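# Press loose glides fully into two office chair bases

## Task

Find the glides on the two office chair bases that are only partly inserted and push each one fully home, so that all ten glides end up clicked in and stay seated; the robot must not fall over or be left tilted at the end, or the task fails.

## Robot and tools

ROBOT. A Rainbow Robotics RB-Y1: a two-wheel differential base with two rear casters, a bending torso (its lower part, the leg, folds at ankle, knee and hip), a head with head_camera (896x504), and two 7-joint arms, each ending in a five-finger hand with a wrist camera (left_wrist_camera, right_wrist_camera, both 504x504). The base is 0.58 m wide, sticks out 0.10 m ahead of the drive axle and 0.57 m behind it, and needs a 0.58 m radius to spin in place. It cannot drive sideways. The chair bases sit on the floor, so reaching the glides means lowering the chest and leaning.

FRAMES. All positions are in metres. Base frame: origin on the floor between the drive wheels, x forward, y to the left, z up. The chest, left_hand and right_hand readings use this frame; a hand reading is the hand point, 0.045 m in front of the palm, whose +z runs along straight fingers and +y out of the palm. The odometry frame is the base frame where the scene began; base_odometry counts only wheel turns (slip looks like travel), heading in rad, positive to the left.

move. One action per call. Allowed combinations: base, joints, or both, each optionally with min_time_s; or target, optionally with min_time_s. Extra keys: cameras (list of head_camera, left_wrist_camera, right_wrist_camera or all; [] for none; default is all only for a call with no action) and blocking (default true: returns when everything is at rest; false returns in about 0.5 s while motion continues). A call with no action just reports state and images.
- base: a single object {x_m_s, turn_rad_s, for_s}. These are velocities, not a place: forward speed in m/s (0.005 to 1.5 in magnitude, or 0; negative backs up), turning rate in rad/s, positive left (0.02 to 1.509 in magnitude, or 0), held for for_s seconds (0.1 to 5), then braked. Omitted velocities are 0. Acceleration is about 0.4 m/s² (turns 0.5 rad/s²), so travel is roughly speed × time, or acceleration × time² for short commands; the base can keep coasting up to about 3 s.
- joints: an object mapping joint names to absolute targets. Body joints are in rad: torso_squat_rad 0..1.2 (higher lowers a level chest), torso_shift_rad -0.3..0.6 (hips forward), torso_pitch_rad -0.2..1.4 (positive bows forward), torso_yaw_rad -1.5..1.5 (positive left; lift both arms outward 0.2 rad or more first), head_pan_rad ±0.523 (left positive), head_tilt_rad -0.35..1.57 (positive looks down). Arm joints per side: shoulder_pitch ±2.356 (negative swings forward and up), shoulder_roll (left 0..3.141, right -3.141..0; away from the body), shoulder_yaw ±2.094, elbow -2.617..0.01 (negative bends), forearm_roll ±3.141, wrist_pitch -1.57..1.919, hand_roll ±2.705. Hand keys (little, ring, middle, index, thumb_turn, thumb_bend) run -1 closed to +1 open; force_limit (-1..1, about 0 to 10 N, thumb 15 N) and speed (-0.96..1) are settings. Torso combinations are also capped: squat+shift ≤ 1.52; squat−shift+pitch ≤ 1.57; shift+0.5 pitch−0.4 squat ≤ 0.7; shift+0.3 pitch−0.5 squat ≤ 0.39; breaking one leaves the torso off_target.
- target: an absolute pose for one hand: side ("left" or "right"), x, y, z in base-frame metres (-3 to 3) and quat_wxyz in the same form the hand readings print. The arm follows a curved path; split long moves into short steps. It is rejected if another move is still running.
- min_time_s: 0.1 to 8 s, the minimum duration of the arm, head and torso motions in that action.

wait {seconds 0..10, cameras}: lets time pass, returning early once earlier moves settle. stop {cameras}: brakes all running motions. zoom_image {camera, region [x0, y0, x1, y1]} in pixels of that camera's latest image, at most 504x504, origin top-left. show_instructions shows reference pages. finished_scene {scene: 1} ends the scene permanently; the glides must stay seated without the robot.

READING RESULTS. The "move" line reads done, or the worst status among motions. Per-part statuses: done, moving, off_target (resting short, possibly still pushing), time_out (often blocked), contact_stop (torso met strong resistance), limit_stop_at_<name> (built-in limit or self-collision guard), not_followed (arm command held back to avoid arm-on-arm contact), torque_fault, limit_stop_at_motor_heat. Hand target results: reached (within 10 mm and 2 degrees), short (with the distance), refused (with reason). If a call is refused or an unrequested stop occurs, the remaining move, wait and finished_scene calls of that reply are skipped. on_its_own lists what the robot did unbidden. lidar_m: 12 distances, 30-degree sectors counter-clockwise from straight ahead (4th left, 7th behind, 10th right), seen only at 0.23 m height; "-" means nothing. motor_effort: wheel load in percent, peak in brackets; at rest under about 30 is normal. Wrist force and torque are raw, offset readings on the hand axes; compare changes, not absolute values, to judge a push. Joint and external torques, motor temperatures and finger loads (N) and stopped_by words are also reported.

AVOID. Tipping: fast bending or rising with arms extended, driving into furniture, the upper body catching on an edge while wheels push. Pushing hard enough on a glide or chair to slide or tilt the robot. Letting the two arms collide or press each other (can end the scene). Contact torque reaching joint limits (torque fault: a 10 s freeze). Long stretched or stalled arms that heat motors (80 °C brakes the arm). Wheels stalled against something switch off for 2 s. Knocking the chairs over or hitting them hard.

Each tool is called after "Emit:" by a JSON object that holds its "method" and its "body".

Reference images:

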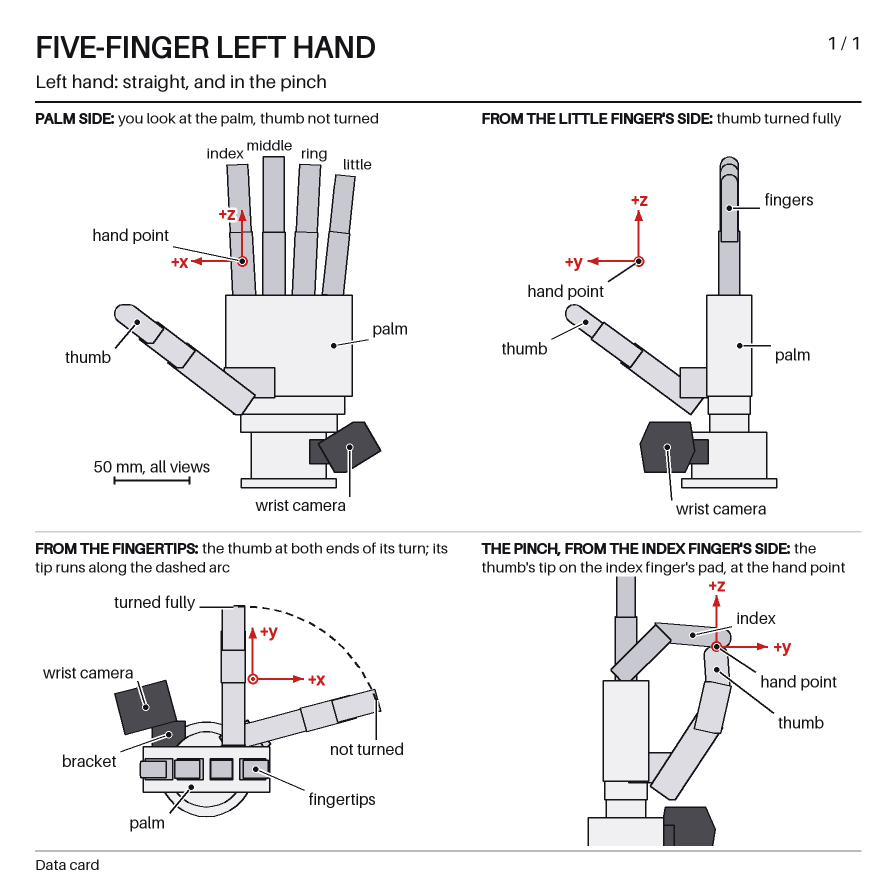

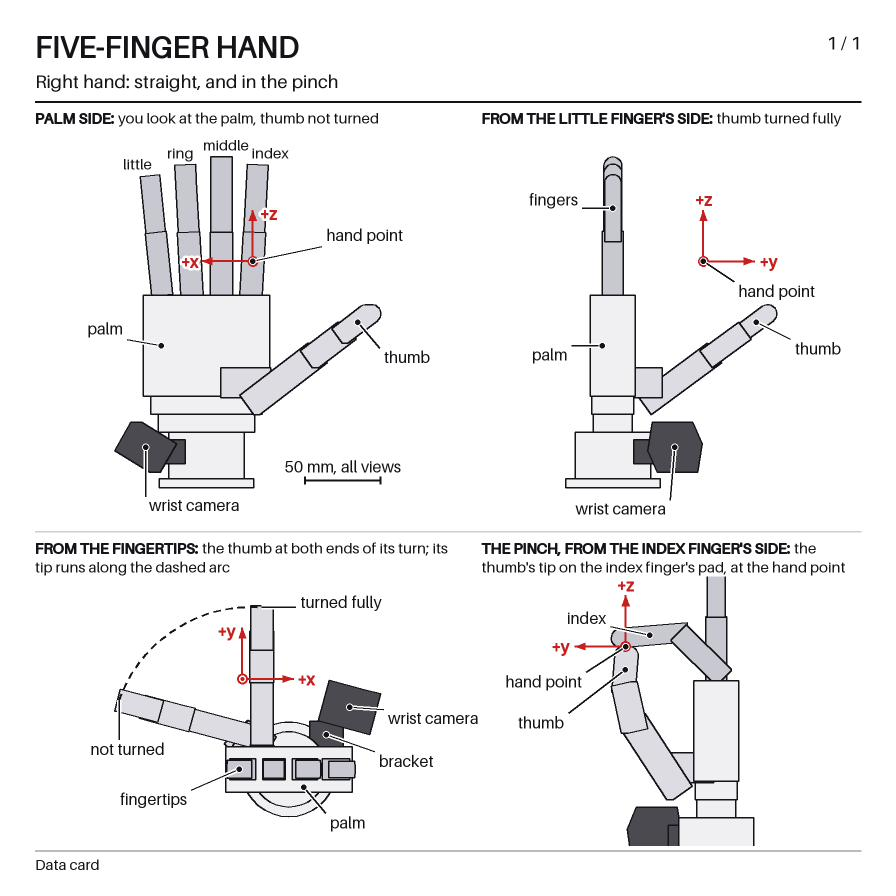

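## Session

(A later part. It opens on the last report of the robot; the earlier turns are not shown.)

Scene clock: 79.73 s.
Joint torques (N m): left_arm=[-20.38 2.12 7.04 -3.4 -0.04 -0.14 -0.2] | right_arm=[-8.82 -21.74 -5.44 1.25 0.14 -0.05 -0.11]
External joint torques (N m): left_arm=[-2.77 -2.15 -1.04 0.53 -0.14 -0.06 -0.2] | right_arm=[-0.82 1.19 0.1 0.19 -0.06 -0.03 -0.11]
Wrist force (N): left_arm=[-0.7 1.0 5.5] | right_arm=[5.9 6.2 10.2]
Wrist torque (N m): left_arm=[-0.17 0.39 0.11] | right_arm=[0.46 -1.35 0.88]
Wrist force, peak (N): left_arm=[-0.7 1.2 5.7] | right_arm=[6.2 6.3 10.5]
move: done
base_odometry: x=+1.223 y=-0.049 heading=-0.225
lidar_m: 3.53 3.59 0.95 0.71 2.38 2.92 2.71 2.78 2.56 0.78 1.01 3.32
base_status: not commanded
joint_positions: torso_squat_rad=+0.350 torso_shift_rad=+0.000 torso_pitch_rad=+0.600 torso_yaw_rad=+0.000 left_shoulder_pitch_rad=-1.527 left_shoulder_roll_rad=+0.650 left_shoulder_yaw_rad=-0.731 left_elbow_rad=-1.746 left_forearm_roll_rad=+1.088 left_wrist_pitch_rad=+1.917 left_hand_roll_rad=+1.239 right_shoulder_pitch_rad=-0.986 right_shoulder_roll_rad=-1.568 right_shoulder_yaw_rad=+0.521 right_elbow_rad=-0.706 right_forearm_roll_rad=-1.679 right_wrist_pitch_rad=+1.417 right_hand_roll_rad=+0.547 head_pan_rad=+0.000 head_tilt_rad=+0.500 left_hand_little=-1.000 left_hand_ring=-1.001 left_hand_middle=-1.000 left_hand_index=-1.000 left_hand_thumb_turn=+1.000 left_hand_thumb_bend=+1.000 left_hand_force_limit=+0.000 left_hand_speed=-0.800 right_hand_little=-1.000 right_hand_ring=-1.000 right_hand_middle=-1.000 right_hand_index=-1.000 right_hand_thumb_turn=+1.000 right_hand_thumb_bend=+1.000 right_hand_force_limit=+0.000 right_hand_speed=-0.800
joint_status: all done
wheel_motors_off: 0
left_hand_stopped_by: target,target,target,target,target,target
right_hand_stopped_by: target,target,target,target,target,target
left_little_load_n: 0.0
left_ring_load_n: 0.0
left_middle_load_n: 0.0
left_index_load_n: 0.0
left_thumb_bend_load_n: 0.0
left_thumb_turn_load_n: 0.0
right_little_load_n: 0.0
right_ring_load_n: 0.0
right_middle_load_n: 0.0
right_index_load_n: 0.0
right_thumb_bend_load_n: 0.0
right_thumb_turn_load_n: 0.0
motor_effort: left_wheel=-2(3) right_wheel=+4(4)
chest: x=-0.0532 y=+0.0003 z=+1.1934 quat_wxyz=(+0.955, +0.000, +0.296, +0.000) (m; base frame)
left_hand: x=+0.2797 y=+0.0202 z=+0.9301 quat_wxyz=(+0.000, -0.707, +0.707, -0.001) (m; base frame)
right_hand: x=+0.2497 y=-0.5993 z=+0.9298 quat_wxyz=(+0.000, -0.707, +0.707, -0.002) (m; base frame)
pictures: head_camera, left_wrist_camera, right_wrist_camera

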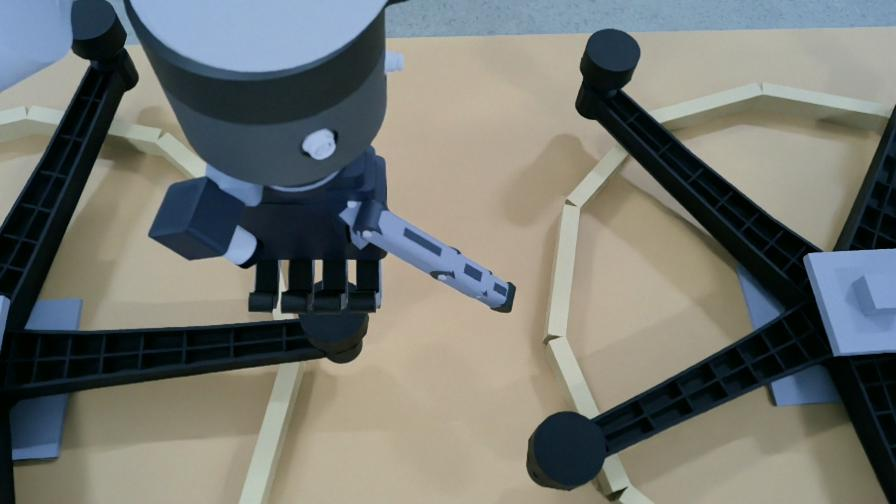

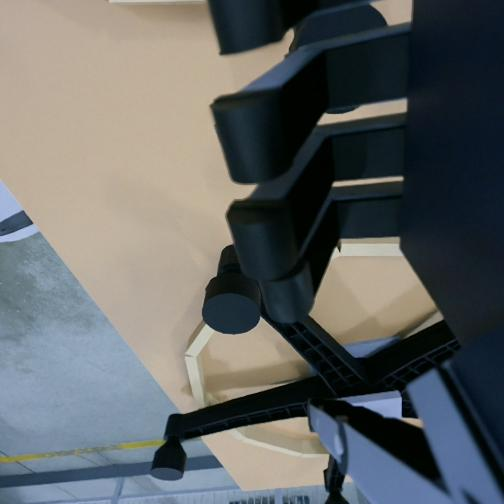

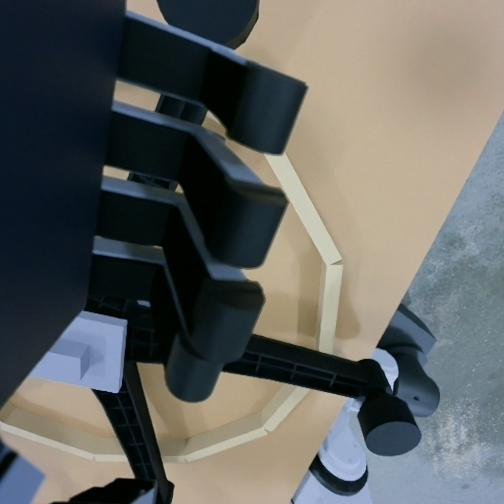

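Emit:
{"method": "move", "body": {"target": {"side": "left", "x": 0.288, "y": 0.02, "z": 0.855, "quat_wxyz": [0, -0.7071, 0.7071, 0]}, "min_time_s": 0.8}}

Emit:
{"method": "move", "body": {"target": {"side": "left", "x": 0.288, "y": 0.02, "z": 0.838, "quat_wxyz": [0, -0.7071, 0.7071, 0]}, "min_time_s": 0.7, "cameras": ["head_camera"]}}

Emit:
{"method": "move", "body": {"target": {"side": "right", "x": 0.245, "y": -0.63, "z": 0.88, "quat_wxyz": [0, -0.7071, 0.7071, 0]}, "min_time_s": 0.8, "cameras": ["right_wrist_camera"]}}

Scene clock: 81.57 s.
Joint torques (N m): left_arm=[-18.66 1.39 6.98 -4.63 -0.22 -0.18 -0.21] | right_arm=[-8.97 -21.88 -5.53 1.29 0.09 0.11 -0.08]
External joint torques (N m): left_arm=[-1.2 -2.48 -0.82 0.18 -0.33 -0.1 -0.21] | right_arm=[-0.97 1.05 0.01 0.23 -0.11 0.13 -0.08]
Wrist force (N): left_arm=[-1.1 0.8 5.2] | right_arm=[5.9 6.3 10.3]
Wrist torque (N m): left_arm=[-0.18 0.45 0.00] | right_arm=[0.44 -1.36 0.88]
Wrist force, peak (N): left_arm=[-1.3 0.8 5.6] | right_arm=[6.4 6.1 10.4]
move: done
base_odometry: x=+1.223 y=-0.049 heading=-0.225
lidar_m: 3.53 3.61 0.95 0.71 2.38 2.93 2.71 2.76 2.58 0.79 1.00 3.31
base_status: not commanded
joint_positions: torso_squat_rad=+0.350 torso_shift_rad=+0.000 torso_pitch_rad=+0.600 torso_yaw_rad=+0.000 left_shoulder_pitch_rad=-1.432 left_shoulder_roll_rad=+0.609 left_shoulder_yaw_rad=-0.817 left_elbow_rad=-1.605 left_forearm_roll_rad=+0.959 left_wrist_pitch_rad=+1.740 left_hand_roll_rad=+1.137 right_shoulder_pitch_rad=-0.986 right_shoulder_roll_rad=-1.568 right_shoulder_yaw_rad=+0.521 right_elbow_rad=-0.706 right_forearm_roll_rad=-1.679 right_wrist_pitch_rad=+1.417 right_hand_roll_rad=+0.547 head_pan_rad=+0.000 head_tilt_rad=+0.500 left_hand_little=-1.000 left_hand_ring=-1.001 left_hand_middle=-1.000 left_hand_index=-1.000 left_hand_thumb_turn=+1.000 left_hand_thumb_bend=+1.000 left_hand_force_limit=+0.000 left_hand_speed=-0.800 right_hand_little=-1.000 right_hand_ring=-1.000 right_hand_middle=-1.000 right_hand_index=-1.000 right_hand_thumb_turn=+1.000 right_hand_thumb_bend=+1.000 right_hand_force_limit=+0.000 right_hand_speed=-0.800
joint_status: all done
wheel_motors_off: 0
left_hand_stopped_by: target,target,target,target,target,target
right_hand_stopped_by: target,target,target,target,target,target
left_little_load_n: 0.0
left_ring_load_n: 0.0
left_middle_load_n: 0.0
left_index_load_n: 0.0
left_thumb_bend_load_n: 0.0
left_thumb_turn_load_n: 0.0
right_little_load_n: 0.0
right_ring_load_n: 0.0
right_middle_load_n: 0.0
right_index_load_n: 0.0
right_thumb_bend_load_n: 0.0
right_thumb_turn_load_n: 0.0
motor_effort: left_wheel=-2(3) right_wheel=+4(4)
chest: x=-0.0532 y=+0.0003 z=+1.1934 quat_wxyz=(+0.955, +0.000, +0.296, +0.000) (m; base frame)
left_hand: x=+0.2881 y=+0.0201 z=+0.8551 quat_wxyz=(+0.000, -0.707, +0.707, +0.000) (m; base frame)
left_hand_status: reached (checked arc, planned for 0.8 s): 0 mm and 0.0 deg off.
right_hand: x=+0.2497 y=-0.5993 z=+0.9298 quat_wxyz=(+0.000, -0.707, +0.707, -0.002) (m; base frame)
pictures: none

Scene clock: 82.60 s.
Joint torques (N m): left_arm=[-11.19 0.79 2.69 -1.53 -1.47 -1.81 -0.43] | right_arm=[-9.03 -21.68 -5.3 1.26 0.05 0.03 -0.13]
External joint torques (N m): left_arm=[6.2 -2.97 -5 3.41 -1.58 -1.73 -0.43] | right_arm=[-1.02 1.25 0.25 0.21 -0.15 0.05 -0.13]
Wrist force (N): left_arm=[-5.0 5.1 -24.1] | right_arm=[5.5 5.9 10.7]
Wrist torque (N m): left_arm=[0.69 -0.41 -0.26] | right_arm=[0.37 -1.29 0.83]
Wrist force, peak (N): left_arm=[-5.0 6.4 -27.9] | right_arm=[5.7 6.2 10.8]
move: done
base_odometry: x=+1.223 y=-0.049 heading=-0.225
lidar_m: 3.52 3.60 0.94 0.71 2.38 2.93 2.70 2.77 2.58 0.81 1.00 3.32
base_status: not commanded
joint_positions: torso_squat_rad=+0.350 torso_shift_rad=+0.000 torso_pitch_rad=+0.599 torso_yaw_rad=+0.000 left_shoulder_pitch_rad=-1.413 left_shoulder_roll_rad=+0.597 left_shoulder_yaw_rad=-0.834 left_elbow_rad=-1.573 left_forearm_roll_rad=+0.934 left_wrist_pitch_rad=+1.699 left_hand_roll_rad=+1.120 right_shoulder_pitch_rad=-0.986 right_shoulder_roll_rad=-1.568 right_shoulder_yaw_rad=+0.521 right_elbow_rad=-0.706 right_forearm_roll_rad=-1.679 right_wrist_pitch_rad=+1.417 right_hand_roll_rad=+0.547 head_pan_rad=+0.000 head_tilt_rad=+0.500 left_hand_little=-1.000 left_hand_ring=-1.001 left_hand_middle=-1.001 left_hand_index=-1.000 left_hand_thumb_turn=+1.000 left_hand_thumb_bend=+1.000 left_hand_force_limit=+0.000 left_hand_speed=-0.800 right_hand_little=-1.000 right_hand_ring=-1.000 right_hand_middle=-1.000 right_hand_index=-1.000 right_hand_thumb_turn=+1.000 right_hand_thumb_bend=+1.000 right_hand_force_limit=+0.000 right_hand_speed=-0.800
joint_status: all done
wheel_motors_off: 0
left_hand_stopped_by: target,target,target,target,target,target
right_hand_stopped_by: target,target,target,target,target,target
left_little_load_n: 0.0
left_ring_load_n: -5.0
left_middle_load_n: -4.0
left_index_load_n: 0.0
left_thumb_bend_load_n: 0.0
left_thumb_turn_load_n: 0.5
right_little_load_n: 0.0
right_ring_load_n: 0.0
right_middle_load_n: 0.0
right_index_load_n: 0.0
right_thumb_bend_load_n: -0.5
right_thumb_turn_load_n: 0.0
motor_effort: left_wheel=-2(3) right_wheel=+4(4)
chest: x=-0.0536 y=+0.0003 z=+1.1935 quat_wxyz=(+0.955, +0.000, +0.295, +0.000) (m; base frame)
left_hand: x=+0.2887 y=+0.0196 z=+0.8393 quat_wxyz=(+0.000, -0.707, +0.707, -0.001) (m; base frame)
left_hand_status: reached (checked arc, planned for 0.7 s): 2 mm and 0.2 deg off.
right_hand: x=+0.2496 y=-0.5993 z=+0.9300 quat_wxyz=(+0.000, -0.707, +0.707, -0.002) (m; base frame)
pictures: head_camera

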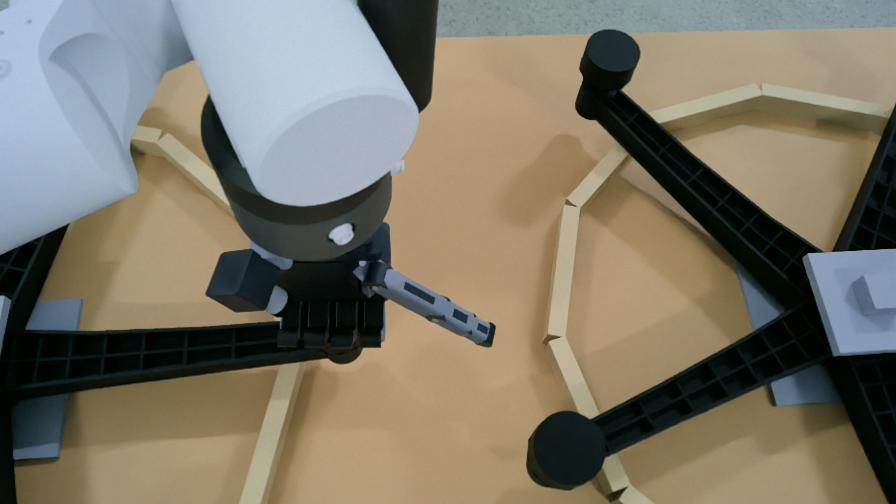

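Scene clock: 83.83 s.
Joint torques (N m): left_arm=[-11.41 1.25 2.99 -1.35 -1.48 -1.81 -0.31] | right_arm=[-9.37 -20.94 -1.64 0.73 0.45 -0.06 -0.06]
External joint torques (N m): left_arm=[5.98 -2.51 -4.7 3.59 -1.58 -1.73 -0.31] | right_arm=[-0.55 0.45 0.62 0.53 0.24 0.05 -0.06]
Wrist force (N): left_arm=[-4.3 4.0 -20.9] | right_arm=[5.5 6.2 10.1]
Wrist torque (N m): left_arm=[0.61 -0.30 -0.21] | right_arm=[0.45 -1.32 0.83]
Wrist force, peak (N): left_arm=[-4.7 6.6 -27.9] | right_arm=[6.3 6.6 10.4]
move: short
base_odometry: x=+1.223 y=-0.049 heading=-0.225
lidar_m: 3.53 3.60 0.95 0.71 2.37 2.93 2.71 2.77 2.57 0.80 1.01 3.32
base_status: not commanded
joint_positions: torso_squat_rad=+0.350 torso_shift_rad=+0.000 torso_pitch_rad=+0.599 torso_yaw_rad=+0.000 left_shoulder_pitch_rad=-1.413 left_shoulder_roll_rad=+0.597 left_shoulder_yaw_rad=-0.834 left_elbow_rad=-1.573 left_forearm_roll_rad=+0.934 left_wrist_pitch_rad=+1.699 left_hand_roll_rad=+1.120 right_shoulder_pitch_rad=-1.187 right_shoulder_roll_rad=-1.371 right_shoulder_yaw_rad=+0.585 right_elbow_rad=-0.267 right_forearm_roll_rad=-1.555 right_wrist_pitch_rad=+1.331 right_hand_roll_rad=+0.816 head_pan_rad=+0.000 head_tilt_rad=+0.500 left_hand_little=-1.000 left_hand_ring=-1.001 left_hand_middle=-1.001 left_hand_index=-1.000 left_hand_thumb_turn=+1.000 left_hand_thumb_bend=+1.000 left_hand_force_limit=+0.000 left_hand_speed=-0.800 right_hand_little=-1.000 right_hand_ring=-1.000 right_hand_middle=-1.000 right_hand_index=-1.000 right_hand_thumb_turn=+1.000 right_hand_thumb_bend=+1.000 right_hand_force_limit=+0.000 right_hand_speed=-0.800
joint_status: all done
wheel_motors_off: 0
left_hand_stopped_by: target,target,target,target,target,target
right_hand_stopped_by: target,target,target,target,target,target
left_little_load_n: 0.0
left_ring_load_n: -5.0
left_middle_load_n: -4.0
left_index_load_n: 0.0
left_thumb_bend_load_n: 0.0
left_thumb_turn_load_n: 0.0
right_little_load_n: 0.0
right_ring_load_n: 0.0
right_middle_load_n: 0.0
right_index_load_n: 0.0
right_thumb_bend_load_n: 0.0
right_thumb_turn_load_n: 0.0
motor_effort: left_wheel=-2(3) right_wheel=+4(4)
chest: x=-0.0536 y=+0.0002 z=+1.1935 quat_wxyz=(+0.955, +0.000, +0.295, +0.000) (m; base frame)
left_hand: x=+0.2886 y=+0.0196 z=+0.8394 quat_wxyz=(+0.001, -0.707, +0.707, -0.001) (m; base frame)
right_hand: x=+0.2447 y=-0.6293 z=+0.8799 quat_wxyz=(-0.004, -0.709, +0.705, -0.025) (m; base frame)
right_hand_status: short (checked arc, as near as the solve gets, planned for 0.8 s): 1 mm and 3.0 deg off. The place is met; only the turn is off.
pictures: right_wrist_camera

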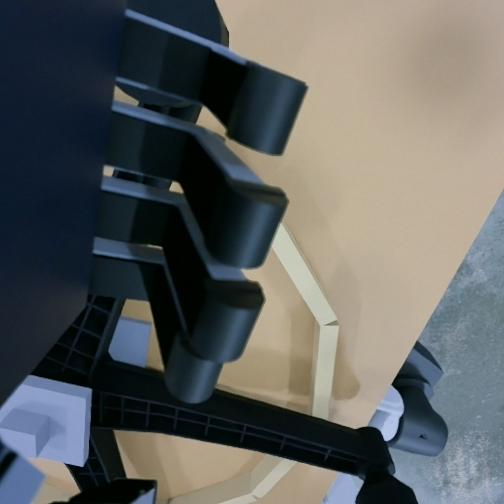

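Emit:
{"method": "move", "body": {"target": {"side": "left", "x": 0.288, "y": 0.02, "z": 0.833, "quat_wxyz": [0, -0.7071, 0.7071, 0]}, "min_time_s": 0.6}}

Emit:
{"method": "move", "body": {"target": {"side": "left", "x": 0.288, "y": 0.02, "z": 0.90, "quat_wxyz": [0, -0.7071, 0.7071, 0]}, "min_time_s": 0.8}}

Emit:
{"method": "move", "body": {"target": {"side": "right", "x": 0.245, "y": -0.63, "z": 0.85, "quat_wxyz": [0, -0.7071, 0.7071, 0]}, "min_time_s": 0.7}}

Emit:
{"method": "move", "body": {"target": {"side": "right", "x": 0.245, "y": -0.63, "z": 0.838, "quat_wxyz": [0, -0.7071, 0.7071, 0]}, "min_time_s": 0.7, "cameras": ["right_wrist_camera"]}}

Scene clock: 85.97 s.
Joint torques (N m): left_arm=[0.97 -0.82 -5.81 4.93 -5.17 -6.63 0.08] | right_arm=[-9.29 -20.87 -1.77 0.7 0.36 -0.05 -0.04]
External joint torques (N m): left_arm=[18.4 -4.56 -13.49 9.9 -5.27 -6.55 0.08] | right_arm=[-0.45 0.51 0.49 0.52 0.15 0.07 -0.04]
Wrist force (N): left_arm=[-15.2 18.0 -75.4] | right_arm=[5.5 5.6 10.1]
Wrist torque (N m): left_arm=[2.14 -1.97 -0.99] | right_arm=[0.33 -1.35 0.79]
Wrist force, peak (N): left_arm=[-15.0 18.2 -76.5] | right_arm=[5.5 6.5 10.9]
move: done
base_odometry: x=+1.223 y=-0.049 heading=-0.225
lidar_m: 3.53 3.60 0.94 0.71 2.38 2.93 2.70 2.76 2.57 0.79 1.00 3.32
base_status: not commanded
joint_positions: torso_squat_rad=+0.350 torso_shift_rad=-0.001 torso_pitch_rad=+0.598 torso_yaw_rad=+0.000 left_shoulder_pitch_rad=-1.411 left_shoulder_roll_rad=+0.593 left_shoulder_yaw_rad=-0.838 left_elbow_rad=-1.562 left_forearm_roll_rad=+0.928 left_wrist_pitch_rad=+1.687 left_hand_roll_rad=+1.114 right_shoulder_pitch_rad=-1.187 right_shoulder_roll_rad=-1.371 right_shoulder_yaw_rad=+0.585 right_elbow_rad=-0.267 right_forearm_roll_rad=-1.555 right_wrist_pitch_rad=+1.331 right_hand_roll_rad=+0.816 head_pan_rad=+0.000 head_tilt_rad=+0.500 left_hand_little=-1.000 left_hand_ring=-1.002 left_hand_middle=-1.001 left_hand_index=-1.000 left_hand_thumb_turn=+1.000 left_hand_thumb_bend=+1.000 left_hand_force_limit=+0.000 left_hand_speed=-0.800 right_hand_little=-1.000 right_hand_ring=-1.000 right_hand_middle=-1.000 right_hand_index=-1.000 right_hand_thumb_turn=+1.000 right_hand_thumb_bend=+1.000 right_hand_force_limit=+0.000 right_hand_speed=-0.800
joint_status: all done
wheel_motors_off: 0
left_hand_stopped_by: target,target,target,target,target,target
right_hand_stopped_by: target,target,target,target,target,target
left_little_load_n: 0.0
left_ring_load_n: -14.5
left_middle_load_n: -11.0
left_index_load_n: 0.0
left_thumb_bend_load_n: 0.0
left_thumb_turn_load_n: 0.0
right_little_load_n: 0.0
right_ring_load_n: 0.0
right_middle_load_n: 0.0
right_index_load_n: 0.0
right_thumb_bend_load_n: 0.0
right_thumb_turn_load_n: 0.0
motor_effort: left_wheel=-1(3) right_wheel=+4(4)
chest: x=-0.0546 y=+0.0002 z=+1.1938 quat_wxyz=(+0.956, +0.000, +0.294, +0.000) (m; base frame)
left_hand: x=+0.2896 y=+0.0190 z=+0.8368 quat_wxyz=(+0.001, -0.707, +0.707, -0.004) (m; base frame)
left_hand_status: reached (checked arc, planned for 0.6 s): 4 mm and 0.4 deg off.
right_hand: x=+0.2444 y=-0.6293 z=+0.8807 quat_wxyz=(-0.003, -0.709, +0.705, -0.026) (m; base frame)
pictures: none

Scene clock: 87.10 s.
Joint torques (N m): left_arm=[-20.48 4.29 9.79 -4.76 0.28 0.05 -0.29] | right_arm=[-9.4 -20.78 -1.64 0.66 0.43 0.04 -0.11]
External joint torques (N m): left_arm=[-2.7 0.11 1.79 -0.4 0.17 0.12 -0.29] | right_arm=[-0.59 0.61 0.61 0.45 0.22 0.15 -0.11]
Wrist force (N): left_arm=[-0.9 1.2 5.8] | right_arm=[6.0 6.3 9.9]
Wrist torque (N m): left_arm=[-0.14 0.43 0.11] | right_arm=[0.47 -1.40 0.86]
Wrist force, peak (N): left_arm=[-14.9 18.2 -74.9] | right_arm=[6.0 6.5 10.6]
move: done
base_odometry: x=+1.223 y=-0.049 heading=-0.225
lidar_m: 3.53 3.58 0.94 0.70 2.36 2.93 2.71 2.78 2.58 0.80 1.01 3.32
base_status: not commanded
joint_positions: torso_squat_rad=+0.350 torso_shift_rad=+0.000 torso_pitch_rad=+0.600 torso_yaw_rad=+0.000 left_shoulder_pitch_rad=-1.494 left_shoulder_roll_rad=+0.629 left_shoulder_yaw_rad=-0.767 left_elbow_rad=-1.662 left_forearm_roll_rad=+1.031 left_wrist_pitch_rad=+1.840 left_hand_roll_rad=+1.174 right_shoulder_pitch_rad=-1.187 right_shoulder_roll_rad=-1.371 right_shoulder_yaw_rad=+0.585 right_elbow_rad=-0.267 right_forearm_roll_rad=-1.555 right_wrist_pitch_rad=+1.331 right_hand_roll_rad=+0.816 head_pan_rad=+0.000 head_tilt_rad=+0.500 left_hand_little=-1.000 left_hand_ring=-1.001 left_hand_middle=-1.000 left_hand_index=-1.000 left_hand_thumb_turn=+1.000 left_hand_thumb_bend=+1.000 left_hand_force_limit=+0.000 left_hand_speed=-0.800 right_hand_little=-1.000 right_hand_ring=-1.000 right_hand_middle=-1.000 right_hand_index=-1.000 right_hand_thumb_turn=+1.000 right_hand_thumb_bend=+1.000 right_hand_force_limit=+0.000 right_hand_speed=-0.800
joint_status: all done
wheel_motors_off: 0
left_hand_stopped_by: target,target,target,target,target,target
right_hand_stopped_by: target,target,target,target,target,target
left_little_load_n: 0.0
left_ring_load_n: 0.0
left_middle_load_n: 0.0
left_index_load_n: 0.0
left_thumb_bend_load_n: 0.0
left_thumb_turn_load_n: 0.0
right_little_load_n: 0.0
right_ring_load_n: 0.0
right_middle_load_n: 0.0
right_index_load_n: 0.5
right_thumb_bend_load_n: 0.0
right_thumb_turn_load_n: 0.0
motor_effort: left_wheel=-2(2) right_wheel=+4(5)
chest: x=-0.0533 y=+0.0002 z=+1.1934 quat_wxyz=(+0.955, +0.000, +0.296, +0.000) (m; base frame)
left_hand: x=+0.2884 y=+0.0199 z=+0.8983 quat_wxyz=(-0.001, -0.707, +0.708, +0.001) (m; base frame)
left_hand_status: reached (checked arc, planned for 0.8 s): 2 mm and 0.2 deg off.
right_hand: x=+0.2448 y=-0.6293 z=+0.8797 quat_wxyz=(-0.004, -0.709, +0.705, -0.025) (m; base frame)
pictures: none

Scene clock: 88.13 s.
Joint torques (N m): left_arm=[-20.6 4.59 9.87 -4.6 0.35 -0.05 0.03] | right_arm=[-7.84 -19.91 -3.96 0.95 -0.09 -0.18 0.09]
External joint torques (N m): left_arm=[-2.82 0.42 1.87 -0.24 0.24 0.02 0.03] | right_arm=[0.86 1.78 -1.72 0.54 -0.31 -0.03 0.09]
Wrist force (N): left_arm=[-1.0 1.2 5.9] | right_arm=[5.6 6.2 10.2]
Wrist torque (N m): left_arm=[-0.15 0.46 0.10] | right_arm=[0.42 -1.32 0.86]
Wrist force, peak (N): left_arm=[-1.0 1.3 5.9] | right_arm=[5.3 6.4 10.6]
move: short
base_odometry: x=+1.223 y=-0.049 heading=-0.225
lidar_m: 3.53 3.60 0.94 0.71 2.38 2.92 2.71 2.76 2.57 0.79 1.01 3.29
base_status: not commanded
joint_positions: torso_squat_rad=+0.350 torso_shift_rad=+0.000 torso_pitch_rad=+0.600 torso_yaw_rad=+0.000 left_shoulder_pitch_rad=-1.494 left_shoulder_roll_rad=+0.629 left_shoulder_yaw_rad=-0.767 left_elbow_rad=-1.662 left_forearm_roll_rad=+1.031 left_wrist_pitch_rad=+1.840 left_hand_roll_rad=+1.174 right_shoulder_pitch_rad=-1.137 right_shoulder_roll_rad=-1.328 right_shoulder_yaw_rad=+0.573 right_elbow_rad=-0.267 right_forearm_roll_rad=-1.569 right_wrist_pitch_rad=+1.251 right_hand_roll_rad=+0.816 head_pan_rad=+0.000 head_tilt_rad=+0.500 left_hand_little=-1.000 left_hand_ring=-1.001 left_hand_middle=-1.000 left_hand_index=-1.000 left_hand_thumb_turn=+1.000 left_hand_thumb_bend=+1.000 left_hand_force_limit=+0.000 left_hand_speed=-0.800 right_hand_little=-1.000 right_hand_ring=-1.000 right_hand_middle=-1.000 right_hand_index=-1.000 right_hand_thumb_turn=+1.000 right_hand_thumb_bend=+1.000 right_hand_force_limit=+0.000 right_hand_speed=-0.800
joint_status: all done
wheel_motors_off: 0
left_hand_stopped_by: target,target,target,target,target,target
right_hand_stopped_by: target,target,target,target,target,target
left_little_load_n: 0.0
left_ring_load_n: 0.0
left_middle_load_n: 0.0
left_index_load_n: 0.0
left_thumb_bend_load_n: 0.0
left_thumb_turn_load_n: 0.0
right_little_load_n: 0.0
right_ring_load_n: 0.0
right_middle_load_n: 0.0
right_index_load_n: 0.0
right_thumb_bend_load_n: 0.0
right_thumb_turn_load_n: 0.0
motor_effort: left_wheel=-2(2) right_wheel=+4(4)
chest: x=-0.0533 y=+0.0002 z=+1.1934 quat_wxyz=(+0.955, +0.000, +0.296, +0.000) (m; base frame)
left_hand: x=+0.2884 y=+0.0199 z=+0.8983 quat_wxyz=(-0.001, -0.707, +0.708, +0.001) (m; base frame)
right_hand: x=+0.2446 y=-0.6295 z=+0.8501 quat_wxyz=(-0.005, -0.710, +0.704, -0.036) (m; base frame)
right_hand_status: short (checked arc, as near as the solve gets, planned for 0.7 s): 1 mm and 4.2 deg off. The place is met; only the turn is off.
pictures: none

Scene clock: 89.17 s.
Joint torques (N m): left_arm=[-20.04 4.9 9.97 -4.82 0.13 0.14 0.24] | right_arm=[-7.57 -19.58 -3.97 0.94 -0.11 -0.29 -0.03]
External joint torques (N m): left_arm=[-2.25 0.72 1.97 -0.46 0.01 0.22 0.24] | right_arm=[1.08 2.16 -1.74 0.45 -0.33 -0.12 -0.03]
Wrist force (N): left_arm=[-0.9 1.4 5.7] | right_arm=[5.7 6.1 10.1]
Wrist torque (N m): left_arm=[-0.11 0.43 0.10] | right_arm=[0.43 -1.39 0.84]
Wrist force, peak (N): left_arm=[-1.0 1.4 5.9] | right_arm=[5.4 6.4 10.5]
move: short
base_odometry: x=+1.223 y=-0.049 heading=-0.225
lidar_m: 3.53 3.61 0.94 0.71 2.37 2.94 2.70 2.76 2.55 0.80 1.01 3.30
base_status: not commanded
joint_positions: torso_squat_rad=+0.350 torso_shift_rad=+0.000 torso_pitch_rad=+0.600 torso_yaw_rad=+0.000 left_shoulder_pitch_rad=-1.494 left_shoulder_roll_rad=+0.629 left_shoulder_yaw_rad=-0.767 left_elbow_rad=-1.662 left_forearm_roll_rad=+1.031 left_wrist_pitch_rad=+1.840 left_hand_roll_rad=+1.174 right_shoulder_pitch_rad=-1.118 right_shoulder_roll_rad=-1.310 right_shoulder_yaw_rad=+0.569 right_elbow_rad=-0.267 right_forearm_roll_rad=-1.573 right_wrist_pitch_rad=+1.218 right_hand_roll_rad=+0.816 head_pan_rad=+0.000 head_tilt_rad=+0.500 left_hand_little=-1.000 left_hand_ring=-1.001 left_hand_middle=-1.000 left_hand_index=-1.000 left_hand_thumb_turn=+1.000 left_hand_thumb_bend=+1.000 left_hand_force_limit=+0.000 left_hand_speed=-0.800 right_hand_little=-1.000 right_hand_ring=-1.000 right_hand_middle=-1.000 right_hand_index=-1.000 right_hand_thumb_turn=+1.000 right_hand_thumb_bend=+1.000 right_hand_force_limit=+0.000 right_hand_speed=-0.800
joint_status: all done
wheel_motors_off: 0
left_hand_stopped_by: target,target,target,target,target,target
right_hand_stopped_by: target,target,target,target,target,target
left_little_load_n: 0.0
left_ring_load_n: 0.0
left_middle_load_n: 0.0
left_index_load_n: 0.0
left_thumb_bend_load_n: 0.0
left_thumb_turn_load_n: 0.0
right_little_load_n: 0.0
right_ring_load_n: 0.0
right_middle_load_n: 0.0
right_index_load_n: 0.0
right_thumb_bend_load_n: 0.0
right_thumb_turn_load_n: 0.0
motor_effort: left_wheel=-2(2) right_wheel=+4(4)
chest: x=-0.0533 y=+0.0002 z=+1.1934 quat_wxyz=(+0.955, +0.000, +0.296, +0.000) (m; base frame)
left_hand: x=+0.2884 y=+0.0199 z=+0.8983 quat_wxyz=(-0.001, -0.707, +0.708, +0.001) (m; base frame)
right_hand: x=+0.2447 y=-0.6295 z=+0.8382 quat_wxyz=(-0.006, -0.710, +0.703, -0.041) (m; base frame)
right_hand_status: short (checked arc, as near as the solve gets, planned for 0.7 s): 1 mm and 4.8 deg off. The place is met; only the turn is off.
pictures: right_wrist_camera

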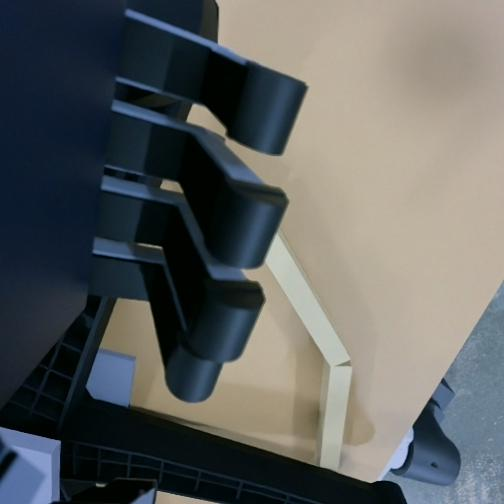

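Emit:
{"method": "move", "body": {"target": {"side": "right", "x": 0.245, "y": -0.63, "z": 0.830, "quat_wxyz": [0, -0.7071, 0.7071, 0]}, "min_time_s": 0.7}}

Emit:
{"method": "move", "body": {"target": {"side": "right", "x": 0.245, "y": -0.63, "z": 0.824, "quat_wxyz": [0, -0.7071, 0.7071, 0]}, "min_time_s": 0.7, "cameras": ["right_wrist_camera"]}}

Scene clock: 90.43 s.
Joint torques (N m): left_arm=[-20.35 4.67 9.93 -4.84 0.31 0.09 0.09] | right_arm=[-6.74 -17.31 -4.18 0.99 -0.36 -0.35 -0.06]
External joint torques (N m): left_arm=[-2.57 0.49 1.93 -0.48 0.2 0.17 0.09] | right_arm=[1.87 4.48 -1.96 0.45 -0.58 -0.16 -0.06]
Wrist force (N): left_arm=[-1.0 1.3 5.8] | right_arm=[5.0 7.0 2.8]
Wrist torque (N m): left_arm=[-0.13 0.44 0.10] | right_arm=[0.72 -0.87 0.85]
Wrist force, peak (N): left_arm=[-0.9 1.3 5.9] | right_arm=[5.6 5.8 10.8]
move: short
base_odometry: x=+1.223 y=-0.049 heading=-0.225
lidar_m: 3.53 3.60 0.94 0.70 2.37 2.93 2.69 2.78 2.56 0.78 1.00 3.31
base_status: not commanded
joint_positions: torso_squat_rad=+0.350 torso_shift_rad=+0.000 torso_pitch_rad=+0.600 torso_yaw_rad=+0.000 left_shoulder_pitch_rad=-1.494 left_shoulder_roll_rad=+0.629 left_shoulder_yaw_rad=-0.767 left_elbow_rad=-1.662 left_forearm_roll_rad=+1.031 left_wrist_pitch_rad=+1.840 left_hand_roll_rad=+1.174 right_shoulder_pitch_rad=-1.106 right_shoulder_roll_rad=-1.298 right_shoulder_yaw_rad=+0.567 right_elbow_rad=-0.267 right_forearm_roll_rad=-1.576 right_wrist_pitch_rad=+1.195 right_hand_roll_rad=+0.816 head_pan_rad=+0.000 head_tilt_rad=+0.500 left_hand_little=-1.000 left_hand_ring=-1.001 left_hand_middle=-1.000 left_hand_index=-1.000 left_hand_thumb_turn=+1.000 left_hand_thumb_bend=+1.000 left_hand_force_limit=+0.000 left_hand_speed=-0.800 right_hand_little=-1.000 right_hand_ring=-1.000 right_hand_middle=-1.000 right_hand_index=-1.000 right_hand_thumb_turn=+1.000 right_hand_thumb_bend=+1.000 right_hand_force_limit=+0.000 right_hand_speed=-0.800
joint_status: all done
wheel_motors_off: 0
left_hand_stopped_by: target,target,target,target,target,target
right_hand_stopped_by: target,target,target,target,target,target
left_little_load_n: 0.5
left_ring_load_n: 0.0
left_middle_load_n: 0.0
left_index_load_n: 0.0
left_thumb_bend_load_n: -0.5
left_thumb_turn_load_n: 0.0
right_little_load_n: -2.5
right_ring_load_n: 0.0
right_middle_load_n: 0.0
right_index_load_n: 0.0
right_thumb_bend_load_n: 0.0
right_thumb_turn_load_n: 0.0
motor_effort: left_wheel=-2(2) right_wheel=+4(4)
chest: x=-0.0533 y=+0.0003 z=+1.1934 quat_wxyz=(+0.955, +0.000, +0.296, +0.000) (m; base frame)
left_hand: x=+0.2884 y=+0.0199 z=+0.8983 quat_wxyz=(-0.001, -0.707, +0.708, +0.001) (m; base frame)
right_hand: x=+0.2447 y=-0.6298 z=+0.8305 quat_wxyz=(-0.006, -0.710, +0.703, -0.046) (m; base frame)
right_hand_status: short (checked arc, as near as the solve gets, planned for 0.7 s): 1 mm and 5.3 deg off. The place is met; only the turn is off.
pictures: none

Scene clock: 91.47 s.
Joint torques (N m): left_arm=[-20.65 4.75 9.36 -4.93 0.16 0.08 -0.08] | right_arm=[-2.85 -6.8 -3.11 0.54 -0.86 -2.36 0.14]
External joint torques (N m): left_arm=[-2.84 0.59 1.36 -0.57 0.05 0.16 -0.08] | right_arm=[5.74 15.03 -0.89 -0.03 -1.09 -2.15 0.14]
Wrist force (N): left_arm=[-1.0 1.3 5.8] | right_arm=[-1.8 11.4 -30.4]
Wrist torque (N m): left_arm=[-0.14 0.46 0.10] | right_arm=[2.11 1.04 0.82]
Wrist force, peak (N): left_arm=[-0.9 1.3 6.0] | right_arm=[-2.2 11.4 -30.8]
move: short
base_odometry: x=+1.223 y=-0.049 heading=-0.225
lidar_m: 3.53 3.60 0.94 0.71 2.37 2.94 2.71 2.77 2.57 0.80 0.99 3.32
base_status: not commanded
joint_positions: torso_squat_rad=+0.350 torso_shift_rad=+0.000 torso_pitch_rad=+0.599 torso_yaw_rad=+0.000 left_shoulder_pitch_rad=-1.494 left_shoulder_roll_rad=+0.629 left_shoulder_yaw_rad=-0.767 left_elbow_rad=-1.662 left_forearm_roll_rad=+1.031 left_wrist_pitch_rad=+1.840 left_hand_roll_rad=+1.174 right_shoulder_pitch_rad=-1.098 right_shoulder_roll_rad=-1.291 right_shoulder_yaw_rad=+0.565 right_elbow_rad=-0.267 right_forearm_roll_rad=-1.577 right_wrist_pitch_rad=+1.177 right_hand_roll_rad=+0.816 head_pan_rad=+0.000 head_tilt_rad=+0.500 left_hand_little=-1.000 left_hand_ring=-1.001 left_hand_middle=-1.000 left_hand_index=-1.000 left_hand_thumb_turn=+1.000 left_hand_thumb_bend=+1.000 left_hand_force_limit=+0.000 left_hand_speed=-0.800 right_hand_little=-1.001 right_hand_ring=-1.000 right_hand_middle=-1.000 right_hand_index=-1.000 right_hand_thumb_turn=+1.000 right_hand_thumb_bend=+1.000 right_hand_force_limit=+0.000 right_hand_speed=-0.800
joint_status: all done
wheel_motors_off: 0
left_hand_stopped_by: target,target,target,target,target,target
right_hand_stopped_by: target,target,target,target,target,target
left_little_load_n: 0.0
left_ring_load_n: 0.0
left_middle_load_n: 0.0
left_index_load_n: 0.0
left_thumb_bend_load_n: 0.0
left_thumb_turn_load_n: 0.0
right_little_load_n: -12.0
right_ring_load_n: 0.0
right_middle_load_n: 0.0
right_index_load_n: 0.0
right_thumb_bend_load_n: 0.0
right_thumb_turn_load_n: 0.0
motor_effort: left_wheel=-2(2) right_wheel=+4(4)
chest: x=-0.0537 y=+0.0008 z=+1.1936 quat_wxyz=(+0.955, -0.001, +0.295, +0.000) (m; base frame)
left_hand: x=+0.2882 y=+0.0201 z=+0.8986 quat_wxyz=(-0.001, -0.707, +0.708, +0.001) (m; base frame)
right_hand: x=+0.2449 y=-0.6306 z=+0.8268 quat_wxyz=(-0.007, -0.710, +0.703, -0.050) (m; base frame)
right_hand_status: short (checked arc, as near as the solve gets, planned for 0.7 s): 3 mm and 5.8 deg off. The place is met; only the turn is off.
pictures: right_wrist_camera

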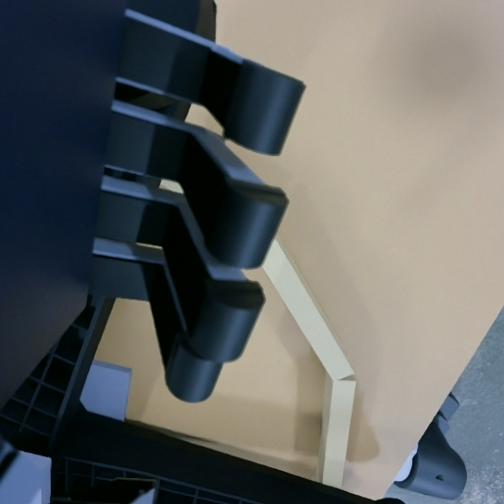

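Emit:
{"method": "move", "body": {"target": {"side": "right", "x": 0.245, "y": -0.55, "z": 0.95, "quat_wxyz": [0, -0.7071, 0.7071, 0]}, "min_time_s": 1}}

Emit:
{"method": "move", "body": {"target": {"side": "right", "x": 0.3, "y": -0.4, "z": 1.06, "quat_wxyz": [0, -0.7071, 0.7071, 0]}, "min_time_s": 1.2}}

Emit:
{"method": "move", "body": {"target": {"side": "left", "x": 0.3, "y": 0.3, "z": 1.05, "quat_wxyz": [0, -0.7071, 0.7071, 0]}, "min_time_s": 1.5}}

Emit:
{"method": "move", "body": {"joints": {"torso_pitch_rad": 0.85, "head_tilt_rad": 0.1}, "min_time_s": 1.2, "cameras": ["head_camera"]}}

Scene clock: 93.47 s.
Joint torques (N m): left_arm=[-20.64 4 9.54 -4.76 0.28 0.23 0.15] | right_arm=[-6.81 -20.99 -9.62 2.32 0.19 0.02 0.24]
External joint torques (N m): left_arm=[-2.85 -0.18 1.55 -0.4 0.17 0.3 0.15] | right_arm=[0.64 1.35 -2.14 -0.28 0.01 0 0.24]
Wrist force (N): left_arm=[-0.9 1.3 5.7] | right_arm=[6.1 5.3 10.4]
Wrist torque (N m): left_arm=[-0.12 0.44 0.09] | right_arm=[0.31 -1.42 0.70]
Wrist force, peak (N): left_arm=[-1.1 1.1 6.0] | right_arm=[-2.1 11.1 -30.8]
move: done
base_odometry: x=+1.223 y=-0.049 heading=-0.225
lidar_m: 3.53 3.59 0.94 0.71 2.37 2.92 2.70 2.78 2.58 0.79 1.00 3.33
base_status: not commanded
joint_positions: torso_squat_rad=+0.350 torso_shift_rad=+0.000 torso_pitch_rad=+0.600 torso_yaw_rad=+0.000 left_shoulder_pitch_rad=-1.494 left_shoulder_roll_rad=+0.629 left_shoulder_yaw_rad=-0.767 left_elbow_rad=-1.662 left_forearm_roll_rad=+1.031 left_wrist_pitch_rad=+1.840 left_hand_roll_rad=+1.174 right_shoulder_pitch_rad=-0.723 right_shoulder_roll_rad=-1.771 right_shoulder_yaw_rad=+0.472 right_elbow_rad=-1.131 right_forearm_roll_rad=-1.871 right_wrist_pitch_rad=+1.306 right_hand_roll_rad=+0.293 head_pan_rad=+0.000 head_tilt_rad=+0.500 left_hand_little=-1.000 left_hand_ring=-1.001 left_hand_middle=-1.000 left_hand_index=-1.000 left_hand_thumb_turn=+1.000 left_hand_thumb_bend=+1.000 left_hand_force_limit=+0.000 left_hand_speed=-0.800 right_hand_little=-1.000 right_hand_ring=-1.000 right_hand_middle=-1.000 right_hand_index=-1.000 right_hand_thumb_turn=+1.000 right_hand_thumb_bend=+1.000 right_hand_force_limit=+0.000 right_hand_speed=-0.800
joint_status: all done
wheel_motors_off: 0
left_hand_stopped_by: target,target,target,target,target,target
right_hand_stopped_by: target,target,target,target,target,target
left_little_load_n: 0.0
left_ring_load_n: 0.0
left_middle_load_n: 0.0
left_index_load_n: 0.0
left_thumb_bend_load_n: 0.0
left_thumb_turn_load_n: 0.0
right_little_load_n: 0.0
right_ring_load_n: 0.0
right_middle_load_n: 0.0
right_index_load_n: 0.0
right_thumb_bend_load_n: 0.0
right_thumb_turn_load_n: 0.0
motor_effort: left_wheel=-3(3) right_wheel=+4(5)
chest: x=-0.0532 y=+0.0002 z=+1.1934 quat_wxyz=(+0.955, +0.000, +0.296, +0.000) (m; base frame)
left_hand: x=+0.2885 y=+0.0199 z=+0.8982 quat_wxyz=(-0.001, -0.707, +0.708, +0.001) (m; base frame)
right_hand: x=+0.2452 y=-0.5495 z=+0.9489 quat_wxyz=(-0.002, -0.707, +0.707, +0.007) (m; base frame)
right_hand_status: reached (checked arc, planned for 1.1 s): 1 mm and 0.8 deg off.
pictures: none

Scene clock: 95.03 s.
Joint torques (N m): left_arm=[-20.25 3.89 9.86 -4.83 0.19 0.01 0.11] | right_arm=[-11.13 -15.3 -11.4 -0.05 0.44 -0.04 0.17]
External joint torques (N m): left_arm=[-2.46 -0.28 1.87 -0.48 0.08 0.08 0.11] | right_arm=[-0.15 1.75 -2.28 -0.19 0.27 -0.02 0.17]
Wrist force (N): left_arm=[-1.0 1.3 5.8] | right_arm=[6.2 5.2 10.4]
Wrist torque (N m): left_arm=[-0.13 0.45 0.10] | right_arm=[0.24 -1.45 0.67]
Wrist force, peak (N): left_arm=[-1.0 1.3 5.9] | right_arm=[6.2 6.3 10.6]
move: done
base_odometry: x=+1.223 y=-0.049 heading=-0.225
lidar_m: 3.53 3.59 0.95 0.71 2.37 2.94 2.71 2.78 2.57 0.79 1.01 3.32
base_status: not commanded
joint_positions: torso_squat_rad=+0.350 torso_shift_rad=+0.000 torso_pitch_rad=+0.600 torso_yaw_rad=+0.000 left_shoulder_pitch_rad=-1.494 left_shoulder_roll_rad=+0.629 left_shoulder_yaw_rad=-0.767 left_elbow_rad=-1.662 left_forearm_roll_rad=+1.031 left_wrist_pitch_rad=+1.840 left_hand_roll_rad=+1.174 right_shoulder_pitch_rad=-1.170 right_shoulder_roll_rad=-1.666 right_shoulder_yaw_rad=+0.321 right_elbow_rad=-1.504 right_forearm_roll_rad=-1.625 right_wrist_pitch_rad=+1.771 right_hand_roll_rad=-0.278 head_pan_rad=+0.000 head_tilt_rad=+0.500 left_hand_little=-1.000 left_hand_ring=-1.001 left_hand_middle=-1.000 left_hand_index=-1.000 left_hand_thumb_turn=+1.000 left_hand_thumb_bend=+1.000 left_hand_force_limit=+0.000 left_hand_speed=-0.800 right_hand_little=-1.000 right_hand_ring=-1.000 right_hand_middle=-1.000 right_hand_index=-1.000 right_hand_thumb_turn=+1.000 right_hand_thumb_bend=+1.000 right_hand_force_limit=+0.000 right_hand_speed=-0.800
joint_status: all done
wheel_motors_off: 0
left_hand_stopped_by: target,target,target,target,target,target
right_hand_stopped_by: target,target,target,target,target,target
left_little_load_n: 0.0
left_ring_load_n: 0.0
left_middle_load_n: 0.0
left_index_load_n: 0.0
left_thumb_bend_load_n: 0.0
left_thumb_turn_load_n: 0.0
right_little_load_n: 0.0
right_ring_load_n: 0.0
right_middle_load_n: 0.0
right_index_load_n: 0.0
right_thumb_bend_load_n: 0.0
right_thumb_turn_load_n: 0.0
motor_effort: left_wheel=-2(3) right_wheel=+4(5)
chest: x=-0.0532 y=+0.0002 z=+1.1934 quat_wxyz=(+0.955, +0.000, +0.296, +0.000) (m; base frame)
left_hand: x=+0.2885 y=+0.0199 z=+0.8982 quat_wxyz=(-0.001, -0.707, +0.708, +0.001) (m; base frame)
right_hand: x=+0.2998 y=-0.3999 z=+1.0599 quat_wxyz=(+0.000, -0.707, +0.707, +0.000) (m; base frame)
right_hand_status: reached (checked arc, planned for 1.2 s): 0 mm and 0.0 deg off.
pictures: none

Scene clock: 96.87 s.
Joint torques (N m): left_arm=[-12.59 11.54 11.47 -0.94 -0.09 0.07 -0.2] | right_arm=[-11.1 -15.22 -11.17 -0.02 0.41 -0.09 0.16]
External joint torques (N m): left_arm=[0.19 -1.26 2.18 -0.7 -0.18 0.13 -0.2] | right_arm=[-0.11 1.83 -2.05 -0.17 0.24 -0.08 0.16]
Wrist force (N): left_arm=[-1.2 1.3 5.9] | right_arm=[6.0 5.9 10.7]
Wrist torque (N m): left_arm=[-0.15 0.49 -0.04] | right_arm=[0.33 -1.42 0.66]
Wrist force, peak (N): left_arm=[-1.3 0.7 6.4] | right_arm=[6.2 6.4 10.5]
move: done
base_odometry: x=+1.223 y=-0.049 heading=-0.225
lidar_m: 3.53 3.60 0.95 0.71 2.37 2.92 2.71 2.77 2.57 0.79 1.01 3.33
base_status: not commanded
joint_positions: torso_squat_rad=+0.350 torso_shift_rad=+0.000 torso_pitch_rad=+0.600 torso_yaw_rad=+0.000 left_shoulder_pitch_rad=-1.337 left_shoulder_roll_rad=+1.500 left_shoulder_yaw_rad=-0.401 left_elbow_rad=-1.747 left_forearm_roll_rad=+1.576 left_wrist_pitch_rad=+1.846 left_hand_roll_rad=+0.643 right_shoulder_pitch_rad=-1.170 right_shoulder_roll_rad=-1.666 right_shoulder_yaw_rad=+0.321 right_elbow_rad=-1.504 right_forearm_roll_rad=-1.625 right_wrist_pitch_rad=+1.771 right_hand_roll_rad=-0.278 head_pan_rad=+0.000 head_tilt_rad=+0.500 left_hand_little=-1.000 left_hand_ring=-1.001 left_hand_middle=-1.000 left_hand_index=-1.000 left_hand_thumb_turn=+1.000 left_hand_thumb_bend=+1.000 left_hand_force_limit=+0.000 left_hand_speed=-0.800 right_hand_little=-1.000 right_hand_ring=-1.000 right_hand_middle=-1.000 right_hand_index=-1.000 right_hand_thumb_turn=+1.000 right_hand_thumb_bend=+1.000 right_hand_force_limit=+0.000 right_hand_speed=-0.800
joint_status: all done
wheel_motors_off: 0
left_hand_stopped_by: target,target,target,target,target,target
right_hand_stopped_by: target,target,target,target,target,target
left_little_load_n: 0.0
left_ring_load_n: 0.0
left_middle_load_n: 0.0
left_index_load_n: 0.0
left_thumb_bend_load_n: 0.0
left_thumb_turn_load_n: 0.0
right_little_load_n: 0.0
right_ring_load_n: 0.0
right_middle_load_n: 0.0
right_index_load_n: 0.0
right_thumb_bend_load_n: 0.0
right_thumb_turn_load_n: 0.0
motor_effort: left_wheel=-2(3) right_wheel=+5(5)
chest: x=-0.0532 y=+0.0002 z=+1.1934 quat_wxyz=(+0.955, +0.000, +0.296, +0.000) (m; base frame)
left_hand: x=+0.3000 y=+0.2996 z=+1.0501 quat_wxyz=(+0.002, -0.707, +0.707, +0.000) (m; base frame)
left_hand_status: reached (checked arc, planned for 1.5 s): 0 mm and 0.2 deg off.
right_hand: x=+0.2998 y=-0.3999 z=+1.0599 quat_wxyz=(+0.000, -0.707, +0.707, +0.000) (m; base frame)
pictures: none

Scene clock: 98.50 s.
Joint torques (N m): left_arm=[-11.99 12.78 10.57 -1.52 0.44 0.39 -0.05] | right_arm=[-10.34 -17.77 -10.65 -0.27 0.34 0.48 0.16]
External joint torques (N m): left_arm=[-0.33 -1.27 1.43 -0.37 0.07 0.06 -0.05] | right_arm=[-0.45 0.71 -1.75 -0.22 0.3 0.03 0.16]
Wrist force (N): left_arm=[-1.0 -0.1 5.8] | right_arm=[6.0 4.4 10.1]
Wrist torque (N m): left_arm=[-0.26 0.46 0.02] | right_arm=[0.26 -1.40 0.66]
Wrist force, peak (N): left_arm=[-1.1 0.1 6.2] | right_arm=[6.3 6.1 10.0]
move: done
base_odometry: x=+1.223 y=-0.049 heading=-0.225
lidar_m: 3.53 3.59 0.94 0.70 2.37 2.93 2.71 2.77 2.55 0.79 1.00 3.32
base_status: not commanded
joint_positions: torso_squat_rad=+0.350 torso_shift_rad=+0.000 torso_pitch_rad=+0.850 torso_yaw_rad=+0.000 left_shoulder_pitch_rad=-1.337 left_shoulder_roll_rad=+1.500 left_shoulder_yaw_rad=-0.401 left_elbow_rad=-1.747 left_forearm_roll_rad=+1.576 left_wrist_pitch_rad=+1.846 left_hand_roll_rad=+0.643 right_shoulder_pitch_rad=-1.170 right_shoulder_roll_rad=-1.666 right_shoulder_yaw_rad=+0.320 right_elbow_rad=-1.504 right_forearm_roll_rad=-1.625 right_wrist_pitch_rad=+1.771 right_hand_roll_rad=-0.278 head_pan_rad=+0.000 head_tilt_rad=+0.100 left_hand_little=-1.000 left_hand_ring=-1.001 left_hand_middle=-1.000 left_hand_index=-1.000 left_hand_thumb_turn=+1.000 left_hand_thumb_bend=+1.000 left_hand_force_limit=+0.000 left_hand_speed=-0.800 right_hand_little=-1.000 right_hand_ring=-1.000 right_hand_middle=-1.000 right_hand_index=-1.000 right_hand_thumb_turn=+1.000 right_hand_thumb_bend=+1.000 right_hand_force_limit=+0.000 right_hand_speed=-0.800
joint_status: all done
wheel_motors_off: 0
left_hand_stopped_by: target,target,target,target,target,target
right_hand_stopped_by: target,target,target,target,target,target
left_little_load_n: 0.0
left_ring_load_n: 0.0
left_middle_load_n: 0.0
left_index_load_n: 0.0
left_thumb_bend_load_n: 0.0
left_thumb_turn_load_n: 0.0
right_little_load_n: 0.0
right_ring_load_n: 0.0
right_middle_load_n: 0.0
right_index_load_n: 0.0
right_thumb_bend_load_n: 0.0
right_thumb_turn_load_n: 0.0
motor_effort: left_wheel=-2(3) right_wheel=+3(5)
chest: x=+0.0047 y=+0.0002 z=+1.1422 quat_wxyz=(+0.911, +0.000, +0.413, +0.000) (m; base frame)
left_hand: x=+0.3113 y=+0.2995 z=+0.9158 quat_wxyz=(-0.087, -0.702, +0.702, +0.089) (m; base frame)
right_hand: x=+0.3136 y=-0.3999 z=+0.9253 quat_wxyz=(-0.088, -0.702, +0.702, +0.088) (m; base frame)
pictures: head_camera

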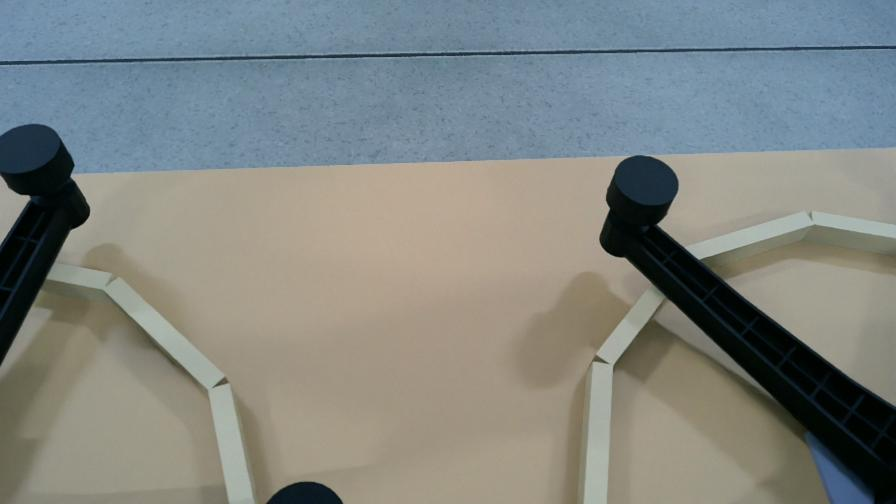

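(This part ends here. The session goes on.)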